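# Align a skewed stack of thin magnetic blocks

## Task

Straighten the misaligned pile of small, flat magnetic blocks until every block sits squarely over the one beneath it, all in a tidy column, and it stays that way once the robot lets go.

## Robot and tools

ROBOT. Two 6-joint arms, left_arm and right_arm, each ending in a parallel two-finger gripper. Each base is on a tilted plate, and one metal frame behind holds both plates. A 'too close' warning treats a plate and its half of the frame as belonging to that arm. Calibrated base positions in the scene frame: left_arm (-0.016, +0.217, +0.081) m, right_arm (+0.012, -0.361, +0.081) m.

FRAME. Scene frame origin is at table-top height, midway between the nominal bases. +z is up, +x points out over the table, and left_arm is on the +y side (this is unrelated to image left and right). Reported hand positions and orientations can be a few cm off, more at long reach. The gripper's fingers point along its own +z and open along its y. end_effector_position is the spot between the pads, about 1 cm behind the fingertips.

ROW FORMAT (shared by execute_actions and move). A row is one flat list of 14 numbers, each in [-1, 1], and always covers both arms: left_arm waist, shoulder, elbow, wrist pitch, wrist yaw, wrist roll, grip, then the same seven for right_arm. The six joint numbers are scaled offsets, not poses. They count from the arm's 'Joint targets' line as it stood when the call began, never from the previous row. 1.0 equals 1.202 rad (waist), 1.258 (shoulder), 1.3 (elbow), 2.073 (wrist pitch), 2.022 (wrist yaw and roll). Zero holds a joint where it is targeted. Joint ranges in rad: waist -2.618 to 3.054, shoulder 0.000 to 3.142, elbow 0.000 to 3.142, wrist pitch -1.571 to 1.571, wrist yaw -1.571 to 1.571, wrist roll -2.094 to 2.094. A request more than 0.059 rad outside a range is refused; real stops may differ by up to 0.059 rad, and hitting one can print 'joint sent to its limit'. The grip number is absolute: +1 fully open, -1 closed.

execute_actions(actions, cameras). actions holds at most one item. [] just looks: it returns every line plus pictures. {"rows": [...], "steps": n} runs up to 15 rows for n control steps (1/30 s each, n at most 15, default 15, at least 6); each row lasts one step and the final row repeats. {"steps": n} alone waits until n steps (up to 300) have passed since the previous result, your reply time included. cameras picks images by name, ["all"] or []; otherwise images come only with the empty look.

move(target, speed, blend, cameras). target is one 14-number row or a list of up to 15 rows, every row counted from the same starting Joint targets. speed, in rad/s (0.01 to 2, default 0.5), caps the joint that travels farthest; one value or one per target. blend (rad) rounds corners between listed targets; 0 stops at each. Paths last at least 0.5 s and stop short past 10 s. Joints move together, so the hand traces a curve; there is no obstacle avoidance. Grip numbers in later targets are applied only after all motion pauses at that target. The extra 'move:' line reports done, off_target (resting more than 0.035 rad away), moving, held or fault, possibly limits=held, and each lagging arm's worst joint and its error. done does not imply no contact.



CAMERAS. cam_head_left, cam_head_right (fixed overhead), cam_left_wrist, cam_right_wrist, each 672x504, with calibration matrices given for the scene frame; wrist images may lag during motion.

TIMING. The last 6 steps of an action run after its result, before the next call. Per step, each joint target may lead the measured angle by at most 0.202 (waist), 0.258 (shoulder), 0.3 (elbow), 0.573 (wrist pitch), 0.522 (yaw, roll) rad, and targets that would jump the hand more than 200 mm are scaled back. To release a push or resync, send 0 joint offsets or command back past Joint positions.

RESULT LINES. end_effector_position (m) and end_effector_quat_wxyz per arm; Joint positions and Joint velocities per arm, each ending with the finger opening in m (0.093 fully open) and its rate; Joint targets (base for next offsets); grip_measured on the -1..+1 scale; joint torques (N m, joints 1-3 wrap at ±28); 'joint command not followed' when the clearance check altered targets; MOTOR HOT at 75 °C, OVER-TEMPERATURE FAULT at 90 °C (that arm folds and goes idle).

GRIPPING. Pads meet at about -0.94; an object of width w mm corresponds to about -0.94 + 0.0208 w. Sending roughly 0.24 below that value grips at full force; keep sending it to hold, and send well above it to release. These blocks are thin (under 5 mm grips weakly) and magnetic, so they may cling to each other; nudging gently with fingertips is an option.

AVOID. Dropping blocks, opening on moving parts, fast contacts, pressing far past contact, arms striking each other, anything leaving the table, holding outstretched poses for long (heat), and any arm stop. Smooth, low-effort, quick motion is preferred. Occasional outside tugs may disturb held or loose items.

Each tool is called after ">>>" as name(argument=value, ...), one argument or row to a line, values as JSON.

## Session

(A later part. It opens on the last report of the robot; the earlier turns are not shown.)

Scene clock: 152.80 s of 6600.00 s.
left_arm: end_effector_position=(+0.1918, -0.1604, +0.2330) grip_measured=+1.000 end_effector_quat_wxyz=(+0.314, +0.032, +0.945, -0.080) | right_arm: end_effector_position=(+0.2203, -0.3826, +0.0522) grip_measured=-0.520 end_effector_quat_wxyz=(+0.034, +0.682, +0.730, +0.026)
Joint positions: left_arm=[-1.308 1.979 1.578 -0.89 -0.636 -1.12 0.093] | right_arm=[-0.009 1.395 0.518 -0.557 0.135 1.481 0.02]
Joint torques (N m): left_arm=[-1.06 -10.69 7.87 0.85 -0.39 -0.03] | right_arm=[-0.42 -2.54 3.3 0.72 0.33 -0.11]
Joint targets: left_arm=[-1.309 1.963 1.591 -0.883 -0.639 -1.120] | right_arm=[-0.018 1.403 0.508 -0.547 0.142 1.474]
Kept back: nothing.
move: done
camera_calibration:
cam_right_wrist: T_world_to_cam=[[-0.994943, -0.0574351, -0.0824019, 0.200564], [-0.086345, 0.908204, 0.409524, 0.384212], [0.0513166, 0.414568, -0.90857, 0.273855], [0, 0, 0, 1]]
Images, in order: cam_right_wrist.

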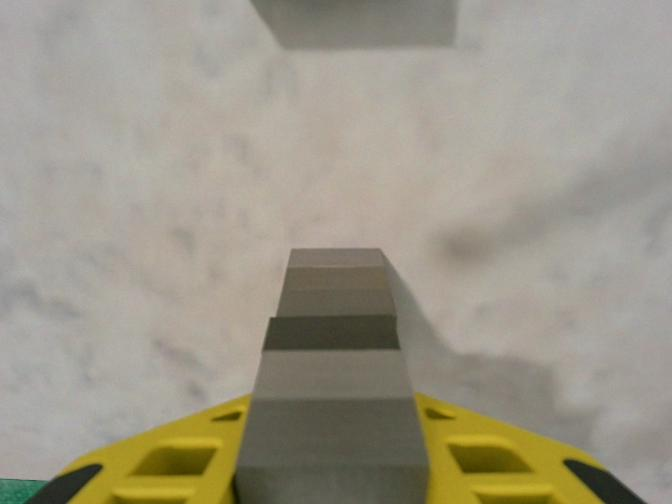

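>>> execute_actions(
  actions=[
    {"rows":[[0,0,0,0,0,0,1,0,0,0,0,0,0,-0.68],[0,0,0,0,0,0,1,0,0,0,0,0,0,-0.66],[0,0,0,0,0,0,1,0,0,0,0,0,0,-0.64],[0,0,0,0,0,0,1,0,0,0,0,0,0,-0.62],[0,0,0,0,0,0,1,0,0,0,0,0,0,-0.60],[0,0,0,0,0,0,1,0,0,0,0,0,0,-0.58],[0,0,0,0,0,0,1,0,0,0,0,0,0,-0.56],[0,0,0,0,0,0,1,0,0,0,0,0,0,-0.54],[0,0,0,0,0,0,1,0,0,0,0,0,0,-0.52],[0,0,0,0,0,0,1,0,0,0,0,0,0,-0.50],[0,0,0,0,0,0,1,0,0,0,0,0,0,-0.48],[0,0,0,0,0,0,1,0,0,0,0,0,0,-0.46],[0,0,0,0,0,0,1,0,0,0,0,0,0,-0.44],[0,0,0,0,0,0,1,0,0,0,0,0,0,-0.42],[0,0,0,0,0,0,1,0,0,0,0,0,0,-0.40]],"steps":15},
  ],
)

>>> execute_actions(
  actions=[
    {"rows":[[0,0,0,0,0,0,1,0,0,0,0,0,0,-0.35],[0,0,0,0,0,0,1,0,0,0,0,0,0,-0.30],[0,0,0,0,0,0,1,0,0,0,0,0,0,-0.25],[0,0,0,0,0,0,1,0,0,0,0,0,0,-0.20],[0,0,0,0,0,0,1,0,0,0,0,0,0,-0.15],[0,0,0,0,0,0,1,0,0,0,0,0,0,-0.10],[0,0,0,0,0,0,1,0,0,0,0,0,0,-0.05],[0,0,0,0,0,0,1,0,0,0,0,0,0,0.0],[0,0,0,0,0,0,1,0,0,0,0,0,0,0.05],[0,0,0,0,0,0,1,0,0,0,0,0,0,0.1],[0,0,0,0,0,0,1,0,0,0,0,0,0,0.1]],"steps":11},
  ],
)

>>> execute_actions(
  actions=[
    {"steps":16},
  ],
  cameras=["cam_right_wrist"],
)

Scene clock: 154.50 s of 6600.00 s.
left_arm: end_effector_position=(+0.1918, -0.1604, +0.2330) grip_measured=+1.000 end_effector_quat_wxyz=(+0.314, +0.032, +0.945, -0.080) | right_arm: end_effector_position=(+0.2203, -0.3826, +0.0522) grip_measured=-0.520 end_effector_quat_wxyz=(+0.034, +0.682, +0.730, +0.026)
Joint positions: left_arm=[-1.308 1.979 1.578 -0.89 -0.636 -1.12 0.093] | right_arm=[-0.009 1.395 0.518 -0.557 0.135 1.481 0.02]
Joint torques (N m): left_arm=[-1.03 -10.62 7.88 0.88 -0.38 -0.01] | right_arm=[-0.44 -2.5 3.4 0.72 0.3 -0.11]
Joint targets: left_arm=[-1.309 1.963 1.591 -0.883 -0.639 -1.120] | right_arm=[-0.018 1.403 0.508 -0.547 0.142 1.474]
Steps of this call (1-42: nothing new was sent; 43-51: this action's first 9). Readings (joint positions of left_arm | right_arm):
43: [-1.308 1.979 1.578 -0.890 -0.636 -1.120] | [-0.009 1.395 0.518 -0.557 0.135 1.481]
44: [-1.308 1.979 1.578 -0.890 -0.636 -1.120] | [-0.009 1.395 0.518 -0.557 0.135 1.481]
46: [-1.308 1.979 1.578 -0.890 -0.636 -1.120] | [-0.009 1.395 0.518 -0.557 0.135 1.481]
50: [-1.308 1.979 1.578 -0.890 -0.636 -1.120] | [-0.009 1.395 0.518 -0.557 0.135 1.481]
51: the state above

Scene clock: 154.87 s of 6600.00 s.
left_arm: end_effector_position=(+0.1918, -0.1604, +0.2330) grip_measured=+1.000 end_effector_quat_wxyz=(+0.314, +0.032, +0.945, -0.080) | right_arm: end_effector_position=(+0.2207, -0.3827, +0.0522) grip_measured=-0.185 end_effector_quat_wxyz=(+0.035, +0.682, +0.730, +0.027)
Joint positions: left_arm=[-1.308 1.979 1.578 -0.89 -0.636 -1.12 0.093] | right_arm=[-0.009 1.395 0.518 -0.555 0.135 1.481 0.036]
Joint velocities: left_arm=[within noise] | right_arm=[-0.002 -0.002 -0.017 0.022 0.051 0.007 0.074]
Joint torques (N m): left_arm=[-1.03 -10.66 7.92 0.84 -0.38 -0.02] | right_arm=[-0.51 -2.51 3.49 0.67 0.28 -0.14]
Joint targets: left_arm=[-1.309 1.963 1.591 -0.883 -0.639 -1.120] | right_arm=[-0.018 1.403 0.508 -0.547 0.143 1.474]
Steps of this call (1-6: your previous action's last 6; 7-11: this action's first 5). Readings (joint positions of left_arm | right_arm):
7: [-1.308 1.979 1.578 -0.890 -0.636 -1.120] | [-0.009 1.395 0.518 -0.557 0.135 1.481]
8: [-1.308 1.979 1.578 -0.890 -0.636 -1.120] | [-0.009 1.395 0.518 -0.556 0.135 1.481]
10: [-1.308 1.979 1.578 -0.890 -0.636 -1.120] | [-0.009 1.395 0.518 -0.555 0.135 1.481]
11: the state above

Scene clock: 155.40 s of 6600.00 s.
left_arm: end_effector_position=(+0.1918, -0.1604, +0.2330) grip_measured=+1.000 end_effector_quat_wxyz=(+0.314, +0.032, +0.945, -0.080) | right_arm: end_effector_position=(+0.2210, -0.3827, +0.0523) grip_measured=+0.098 end_effector_quat_wxyz=(+0.035, +0.682, +0.730, +0.027)
Joint positions: left_arm=[-1.308 1.979 1.578 -0.89 -0.636 -1.12 0.093] | right_arm=[-0.009 1.395 0.518 -0.554 0.135 1.481 0.05]
Joint torques (N m): left_arm=[-0.99 -10.7 7.98 0.86 -0.37 -0.03] | right_arm=[-0.44 -2.55 3.29 0.66 0.26 -0.08]
Joint targets: left_arm=[-1.309 1.963 1.591 -0.883 -0.639 -1.120] | right_arm=[-0.018 1.403 0.508 -0.547 0.143 1.474]
Steps of this call (1-6: your previous action's last 6; 7-15: toward your last target; 16: nothing new was sent). Readings (joint positions of left_arm | right_arm):
1: [-1.308 1.979 1.578 -0.890 -0.636 -1.120] | [-0.009 1.395 0.518 -0.554 0.135 1.481]
2: [-1.308 1.979 1.578 -0.890 -0.636 -1.120] | [-0.009 1.395 0.518 -0.554 0.135 1.481]
4: [-1.308 1.979 1.578 -0.890 -0.636 -1.120] | [-0.009 1.395 0.518 -0.554 0.135 1.481]
8: [-1.308 1.979 1.578 -0.890 -0.636 -1.120] | [-0.009 1.395 0.518 -0.554 0.135 1.481]
16: the state above
All arms were judged still, so your last target was given up. Each gripper or tool keeps its last command.
camera_calibration:
cam_right_wrist: T_world_to_cam=[[-0.994714, -0.0570507, -0.0853812, 0.201544], [-0.0871977, 0.908409, 0.408888, 0.384622], [0.0542337, 0.414171, -0.908582, 0.273113], [0, 0, 0, 1]]
Images, in order: cam_right_wrist.

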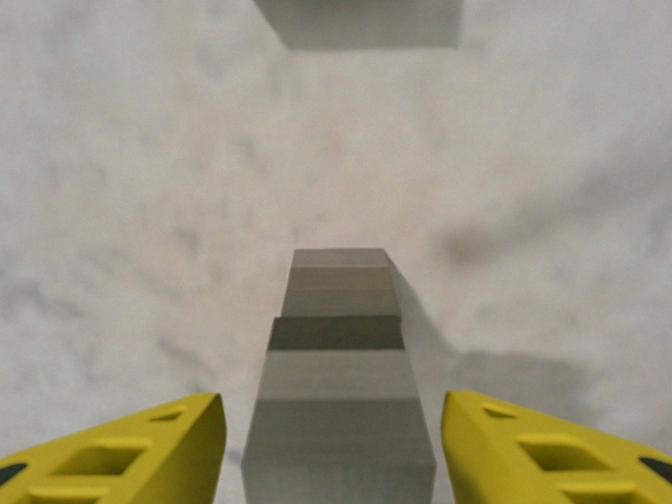

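>>> move(
  target=[0,0,0,0,0,0,1,-0.0171,0.0604,-0.0342,0.0584,-0.0015,-0.0094,0.1],
  speed=0.12,
  cameras=["cam_right_wrist"],
)

Scene clock: 158.17 s of 6600.00 s.
left_arm: end_effector_position=(+0.1918, -0.1604, +0.2330) grip_measured=+1.000 end_effector_quat_wxyz=(+0.314, +0.032, +0.945, -0.080) | right_arm: end_effector_position=(+0.2207, -0.3845, +0.0321) grip_measured=+0.098 end_effector_quat_wxyz=(+0.037, +0.683, +0.729, +0.026)
Joint positions: left_arm=[-1.308 1.979 1.578 -0.89 -0.636 -1.12 0.093] | right_arm=[-0.029 1.468 0.474 -0.433 0.135 1.462 0.05]
Joint torques (N m): left_arm=[-0.98 -10.85 7.91 0.83 -0.38 -0.03] | right_arm=[-0.38 -2.33 2.8 0.72 0.23 -0.11]
Joint targets: left_arm=[-1.309 1.963 1.591 -0.883 -0.639 -1.120] | right_arm=[-0.038 1.479 0.464 -0.426 0.140 1.455]
Kept back: nothing.
move: done
camera_calibration:
cam_right_wrist: T_world_to_cam=[[-0.994728, -0.0549811, -0.0865607, 0.20019], [-0.0856354, 0.909739, 0.406253, 0.39471], [0.0564114, 0.411524, -0.909651, 0.254127], [0, 0, 0, 1]]
Images, in order: cam_right_wrist.

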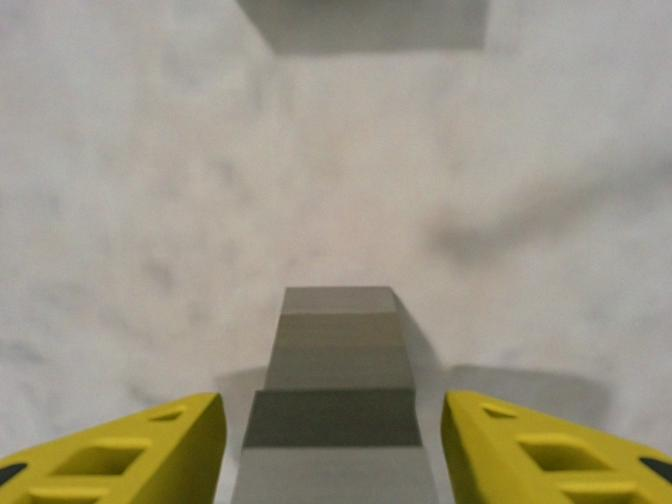

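>>> move(
  target=[0,0,0,0,0,0,1,0,0.0036,-0.0011,0,0,0,0.1],
  speed=0.05,
  cameras=["cam_right_wrist"],
)

>>> zoom_image(
  camera="cam_right_wrist",
  region=[200, 270, 480, 480],
)

Scene clock: 159.63 s of 6600.00 s.
left_arm: end_effector_position=(+0.1918, -0.1604, +0.2330) grip_measured=+1.000 end_effector_quat_wxyz=(+0.314, +0.032, +0.945, -0.080) | right_arm: end_effector_position=(+0.2208, -0.3845, +0.0321) grip_measured=+0.098 end_effector_quat_wxyz=(+0.037, +0.683, +0.729, +0.027)
Joint positions: left_arm=[-1.308 1.979 1.578 -0.89 -0.636 -1.12 0.093] | right_arm=[-0.029 1.468 0.474 -0.432 0.135 1.462 0.05]
Joint torques (N m): left_arm=[-0.96 -10.65 7.94 0.84 -0.38 -0.02] | right_arm=[-0.36 -2.02 2.81 0.7 0.21 -0.12]
Joint targets: left_arm=[-1.309 1.963 1.591 -0.883 -0.639 -1.120] | right_arm=[-0.038 1.483 0.462 -0.426 0.140 1.455]
Kept back: nothing.
move: done
camera_calibration:
cam_right_wrist: T_world_to_cam=[[-0.994647, -0.0552683, -0.0873055, 0.200269], [-0.086199, 0.909738, 0.406135, 0.394854], [0.0569787, 0.411487, -0.909633, 0.253995], [0, 0, 0, 1]]
Images, in order: cam_right_wrist.

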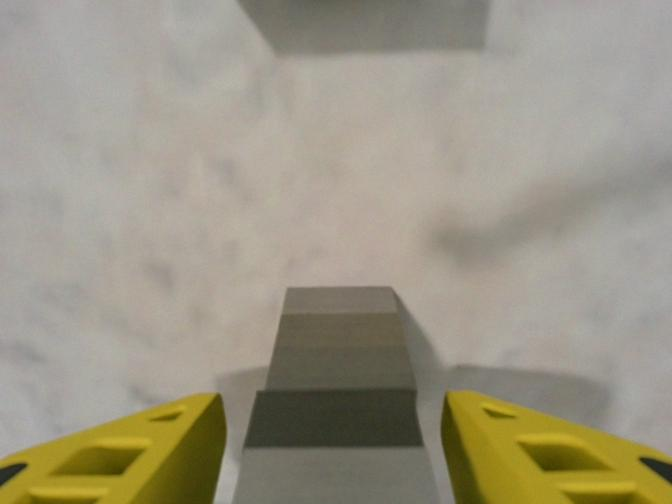

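Scaled by 1.800 from the camera's 672x504 image, which has a finer 960x720 frame.

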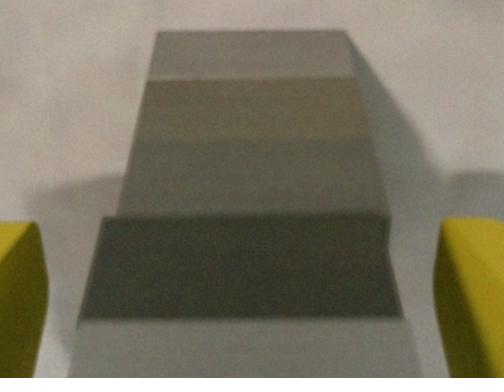

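>>> move(
  target=[0,0,0,0,0,0,1,0,-0.001,-0.0035,0,0,0,0.1],
  speed=0.05,
  cameras=["cam_right_wrist"],
)

Scene clock: 161.27 s of 6600.00 s.
left_arm: end_effector_position=(+0.1918, -0.1604, +0.2330) grip_measured=+1.000 end_effector_quat_wxyz=(+0.314, +0.032, +0.945, -0.080) | right_arm: end_effector_position=(+0.2189, -0.3843, +0.0311) grip_measured=+0.098 end_effector_quat_wxyz=(+0.036, +0.683, +0.729, +0.025)
Joint positions: left_arm=[-1.308 1.979 1.578 -0.89 -0.636 -1.12 0.093] | right_arm=[-0.029 1.468 0.469 -0.431 0.135 1.462 0.05]
Joint torques (N m): left_arm=[-0.98 -10.77 7.99 0.84 -0.4 -0.04] | right_arm=[-0.4 -2.07 2.84 0.66 0.23 -0.08]
Joint targets: left_arm=[-1.309 1.963 1.591 -0.883 -0.639 -1.120] | right_arm=[-0.038 1.482 0.458 -0.426 0.140 1.455]
Kept back: nothing.
move: done
camera_calibration:
cam_right_wrist: T_world_to_cam=[[-0.994944, -0.0557366, -0.0835493, 0.19801], [-0.0850995, 0.909649, 0.406568, 0.394652], [0.0533398, 0.411622, -0.909792, 0.253905], [0, 0, 0, 1]]
Images, in order: cam_right_wrist.

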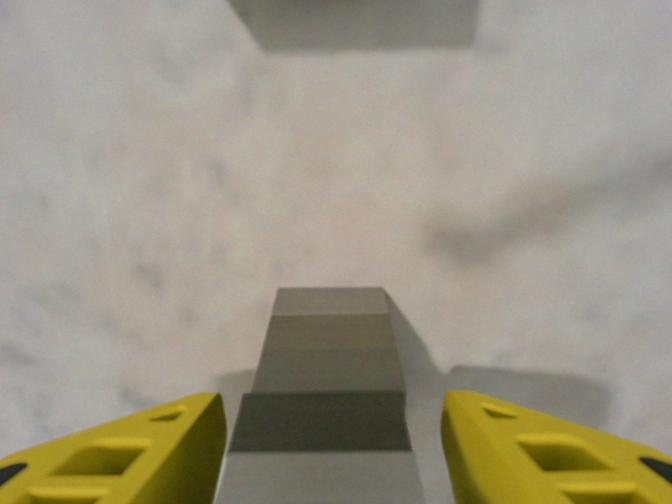

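>>> move(
  target=[0,0,0,0,0,0,1,0,0,0,0.0022,0,0,0.1],
  speed=0.05,
  cameras=["cam_right_wrist"],
)

Scene clock: 164.00 s of 6600.00 s.
left_arm: end_effector_position=(+0.1918, -0.1604, +0.2330) grip_measured=+1.000 end_effector_quat_wxyz=(+0.314, +0.032, +0.945, -0.080) | right_arm: end_effector_position=(+0.2194, -0.3844, +0.0311) grip_measured=+0.098 end_effector_quat_wxyz=(+0.036, +0.683, +0.729, +0.026)
Joint positions: left_arm=[-1.308 1.979 1.578 -0.89 -0.636 -1.12 0.093] | right_arm=[-0.029 1.468 0.469 -0.428 0.135 1.462 0.05]
Joint torques (N m): left_arm=[-1.01 -10.74 7.95 0.88 -0.39 -0.01] | right_arm=[-0.34 -2.04 2.99 0.69 0.26 -0.08]
Joint targets: left_arm=[-1.309 1.963 1.591 -0.883 -0.639 -1.120] | right_arm=[-0.038 1.482 0.458 -0.421 0.140 1.455]
Kept back: nothing.
move: done
camera_calibration:
cam_right_wrist: T_world_to_cam=[[-0.994768, -0.0554556, -0.0858031, 0.198698], [-0.0857594, 0.909702, 0.406309, 0.394873], [0.0555232, 0.411541, -0.909698, 0.253417], [0, 0, 0, 1]]
Images, in order: cam_right_wrist.

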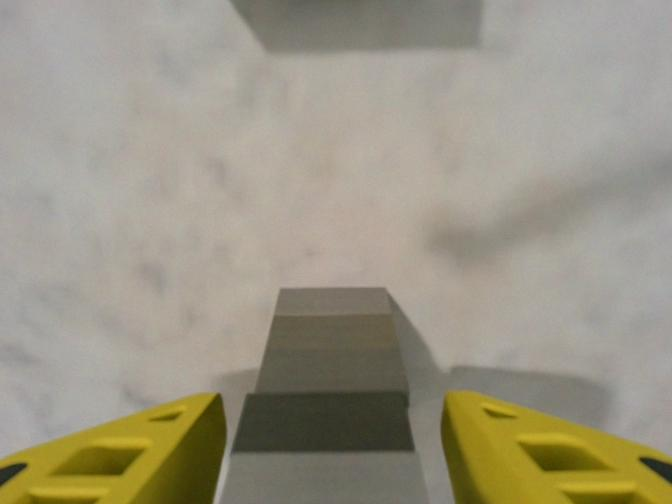

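>>> execute_actions(
  actions=[
    {"rows":[[0,0,0,0,0,0,1,0,0,0,0,0,0,0.07],[0,0,0,0,0,0,1,0,0,0,0,0,0,0.04],[0,0,0,0,0,0,1,0,0,0,0,0,0,0.01],[0,0,0,0,0,0,1,0,0,0,0,0,0,-0.02],[0,0,0,0,0,0,1,0,0,0,0,0,0,-0.05],[0,0,0,0,0,0,1,0,0,0,0,0,0,-0.08],[0,0,0,0,0,0,1,0,0,0,0,0,0,-0.11],[0,0,0,0,0,0,1,0,0,0,0,0,0,-0.14],[0,0,0,0,0,0,1,0,0,0,0,0,0,-0.17],[0,0,0,0,0,0,1,0,0,0,0,0,0,-0.20],[0,0,0,0,0,0,1,0,0,0,0,0,0,-0.22],[0,0,0,0,0,0,1,0,0,0,0,0,0,-0.24],[0,0,0,0,0,0,1,0,0,0,0,0,0,-0.26],[0,0,0,0,0,0,1,0,0,0,0,0,0,-0.28],[0,0,0,0,0,0,1,0,0,0,0,0,0,-0.30]],"steps":15},
  ],
)

>>> execute_actions(
  actions=[
    {"rows":[[0,0,0,0,0,0,1,0,0,0,0,0,0,-0.31],[0,0,0,0,0,0,1,0,0,0,0,0,0,-0.32],[0,0,0,0,0,0,1,0,0,0,0,0,0,-0.33],[0,0,0,0,0,0,1,0,0,0,0,0,0,-0.34],[0,0,0,0,0,0,1,0,0,0,0,0,0,-0.35],[0,0,0,0,0,0,1,0,0,0,0,0,0,-0.36],[0,0,0,0,0,0,1,0,0,0,0,0,0,-0.37],[0,0,0,0,0,0,1,0,0,0,0,0,0,-0.38],[0,0,0,0,0,0,1,0,0,0,0,0,0,-0.39],[0,0,0,0,0,0,1,0,0,0,0,0,0,-0.40],[0,0,0,0,0,0,1,0,0,0,0,0,0,-0.41],[0,0,0,0,0,0,1,0,0,0,0,0,0,-0.42],[0,0,0,0,0,0,1,0,0,0,0,0,0,-0.43],[0,0,0,0,0,0,1,0,0,0,0,0,0,-0.44],[0,0,0,0,0,0,1,0,0,0,0,0,0,-0.45]],"steps":15},
  ],
)

>>> execute_actions(
  actions=[
    {"rows":[[0,0,0,0,0,0,1,0,0,0,0,0,0,-0.46],[0,0,0,0,0,0,1,0,0,0,0,0,0,-0.47],[0,0,0,0,0,0,1,0,0,0,0,0,0,-0.48],[0,0,0,0,0,0,1,0,0,0,0,0,0,-0.50],[0,0,0,0,0,0,1,0,0,0,0,0,0,-0.52],[0,0,0,0,0,0,1,0,0,0,0,0,0,-0.54],[0,0,0,0,0,0,1,0,0,0,0,0,0,-0.56],[0,0,0,0,0,0,1,0,0,0,0,0,0,-0.58],[0,0,0,0,0,0,1,0,0,0,0,0,0,-0.60],[0,0,0,0,0,0,1,0,0,0,0,0,0,-0.62],[0,0,0,0,0,0,1,0,0,0,0,0,0,-0.64],[0,0,0,0,0,0,1,0,0,0,0,0,0,-0.66],[0,0,0,0,0,0,1,0,0,0,0,0,0,-0.68],[0,0,0,0,0,0,1,0,0,0,0,0,0,-0.69],[0,0,0,0,0,0,1,0,0,0,0,0,0,-0.70]],"steps":15},
  ],
)

>>> execute_actions(
  actions=[
    {"steps":20},
  ],
  cameras=["cam_right_wrist"],
)

>>> zoom_image(
  camera="cam_right_wrist",
  region=[200, 270, 480, 480],
)

Scene clock: 165.47 s of 6600.00 s.
left_arm: end_effector_position=(+0.1918, -0.1604, +0.2330) grip_measured=+1.000 end_effector_quat_wxyz=(+0.314, +0.032, +0.945, -0.080) | right_arm: end_effector_position=(+0.2195, -0.3844, +0.0311) grip_measured=-0.151 end_effector_quat_wxyz=(+0.037, +0.683, +0.729, +0.026)
Joint positions: left_arm=[-1.308 1.979 1.578 -0.89 -0.636 -1.12 0.093] | right_arm=[-0.029 1.468 0.469 -0.428 0.135 1.462 0.038]
Joint velocities: left_arm=[within noise] | right_arm=[0.002 -0.002 0.012 0.037 0.037 -0.051 -0.039]
Joint torques (N m): left_arm=[-1.01 -10.66 7.91 0.86 -0.36 -0.02] | right_arm=[-0.24 -2.1 2.92 0.66 0.24 -0.1]
Joint targets: left_arm=[-1.309 1.963 1.591 -0.883 -0.639 -1.120] | right_arm=[-0.038 1.482 0.458 -0.421 0.140 1.455]
Steps of this call (1-35: nothing new was sent; 36-44: this action's first 9). Readings (joint positions of left_arm | right_arm):
36: [-1.308 1.979 1.578 -0.890 -0.636 -1.120] | [-0.029 1.468 0.469 -0.428 0.135 1.462]
37: [-1.308 1.979 1.578 -0.890 -0.636 -1.120] | [-0.029 1.468 0.469 -0.428 0.135 1.462]
39: [-1.308 1.979 1.578 -0.890 -0.636 -1.120] | [-0.029 1.468 0.469 -0.428 0.135 1.462]
43: [-1.308 1.979 1.578 -0.890 -0.636 -1.120] | [-0.029 1.468 0.469 -0.428 0.135 1.462]
44: the state above

Scene clock: 165.97 s of 6600.00 s.
left_arm: end_effector_position=(+0.1918, -0.1604, +0.2330) grip_measured=+1.000 end_effector_quat_wxyz=(+0.314, +0.032, +0.945, -0.080) | right_arm: end_effector_position=(+0.2200, -0.3844, +0.0312) grip_measured=-0.381 end_effector_quat_wxyz=(+0.037, +0.683, +0.729, +0.027)
Joint positions: left_arm=[-1.308 1.979 1.578 -0.89 -0.636 -1.12 0.093] | right_arm=[-0.029 1.468 0.469 -0.426 0.135 1.461 0.027]
Joint velocities: left_arm=[within noise] | right_arm=[0.002 -0.007 0.017 0.007 -0.037 0.037 -0.015]
Joint torques (N m): left_arm=[-0.9 -10.71 7.95 0.86 -0.38 -0.01] | right_arm=[-0.35 -2.17 2.97 0.7 0.27 -0.07]
Joint targets: left_arm=[-1.309 1.963 1.591 -0.883 -0.639 -1.120] | right_arm=[-0.038 1.482 0.458 -0.421 0.139 1.455]
Steps of this call (1-6: your previous action's last 6; 7-15: this action's first 9). Readings (joint positions of left_arm | right_arm):
7: [-1.308 1.979 1.578 -0.890 -0.636 -1.120] | [-0.029 1.468 0.469 -0.428 0.135 1.462]
8: [-1.308 1.979 1.578 -0.890 -0.636 -1.120] | [-0.029 1.468 0.469 -0.428 0.135 1.462]
10: [-1.308 1.979 1.578 -0.890 -0.636 -1.120] | [-0.029 1.468 0.469 -0.428 0.135 1.462]
14: [-1.308 1.979 1.578 -0.890 -0.636 -1.120] | [-0.029 1.468 0.469 -0.426 0.135 1.461]
15: the state above

Scene clock: 166.47 s of 6600.00 s.
left_arm: end_effector_position=(+0.1918, -0.1604, +0.2330) grip_measured=+1.000 end_effector_quat_wxyz=(+0.314, +0.032, +0.945, -0.080) | right_arm: end_effector_position=(+0.2197, -0.3844, +0.0310) grip_measured=-0.479 end_effector_quat_wxyz=(+0.037, +0.682, +0.730, +0.026)
Joint positions: left_arm=[-1.308 1.979 1.578 -0.89 -0.636 -1.12 0.093] | right_arm=[-0.029 1.468 0.469 -0.427 0.135 1.461 0.022]
Joint velocities: left_arm=[within noise] | right_arm=[-0.002 -0.002 -0.007 -0.007 0.037 -0.007 -0.007]
Joint torques (N m): left_arm=[-0.98 -10.67 7.95 0.85 -0.38 -0.03] | right_arm=[-0.38 -2.14 2.71 0.66 0.21 -0.11]
Joint targets: left_arm=[-1.309 1.963 1.591 -0.883 -0.639 -1.120] | right_arm=[-0.038 1.482 0.458 -0.421 0.139 1.455]
Steps of this call (1-6: your previous action's last 6; 7-15: this action's first 9). Readings (joint positions of left_arm | right_arm):
7: [-1.308 1.979 1.578 -0.890 -0.636 -1.120] | [-0.029 1.468 0.469 -0.427 0.135 1.461]
8: [-1.308 1.979 1.578 -0.890 -0.636 -1.120] | [-0.029 1.468 0.469 -0.427 0.135 1.461]
10: [-1.308 1.979 1.578 -0.890 -0.636 -1.120] | [-0.029 1.468 0.469 -0.427 0.135 1.461]
14: [-1.308 1.979 1.578 -0.890 -0.636 -1.120] | [-0.029 1.468 0.469 -0.427 0.135 1.461]
15: the state above

Scene clock: 167.13 s of 6600.00 s.
left_arm: end_effector_position=(+0.1918, -0.1604, +0.2330) grip_measured=+1.000 end_effector_quat_wxyz=(+0.314, +0.032, +0.945, -0.080) | right_arm: end_effector_position=(+0.2197, -0.3844, +0.0310) grip_measured=-0.514 end_effector_quat_wxyz=(+0.037, +0.682, +0.730, +0.026)
Joint positions: left_arm=[-1.308 1.979 1.578 -0.89 -0.636 -1.12 0.093] | right_arm=[-0.029 1.468 0.469 -0.427 0.135 1.46 0.021]
Joint torques (N m): left_arm=[-1.05 -10.7 8.01 0.86 -0.41 -0.03] | right_arm=[-0.46 -2.17 2.85 0.66 0.22 -0.07]
Joint targets: left_arm=[-1.309 1.963 1.591 -0.883 -0.639 -1.120] | right_arm=[-0.038 1.482 0.458 -0.421 0.139 1.455]
Steps of this call (1-6: your previous action's last 6; 7-15: toward your last target; 16-20: nothing new was sent). Readings (joint positions of left_arm | right_arm):
1: [-1.308 1.979 1.578 -0.890 -0.636 -1.120] | [-0.029 1.468 0.469 -0.427 0.135 1.460]
2: [-1.308 1.979 1.578 -0.890 -0.636 -1.120] | [-0.029 1.468 0.469 -0.427 0.135 1.460]
4: [-1.308 1.979 1.578 -0.890 -0.636 -1.120] | [-0.029 1.468 0.469 -0.427 0.135 1.460]
8: [-1.308 1.979 1.578 -0.890 -0.636 -1.120] | [-0.029 1.468 0.469 -0.427 0.135 1.460]
20: the state above
All arms were judged still, so your last target was given up. Each gripper or tool keeps its last command.
camera_calibration:
cam_right_wrist: T_world_to_cam=[[-0.994624, -0.0568853, -0.0865287, 0.198375], [-0.0873543, 0.909644, 0.406099, 0.395266], [0.0556093, 0.411475, -0.909723, 0.253262], [0, 0, 0, 1]]
Images, in order: cam_right_wrist.

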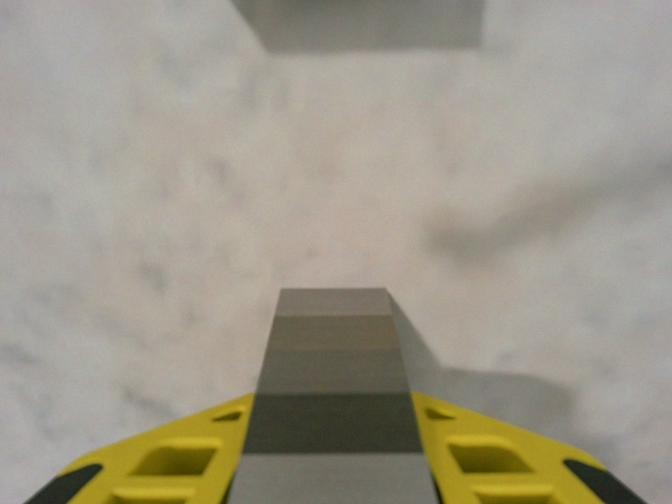

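Scaled by 1.800 from the camera's 672x504 image, which has a finer 960x720 frame.

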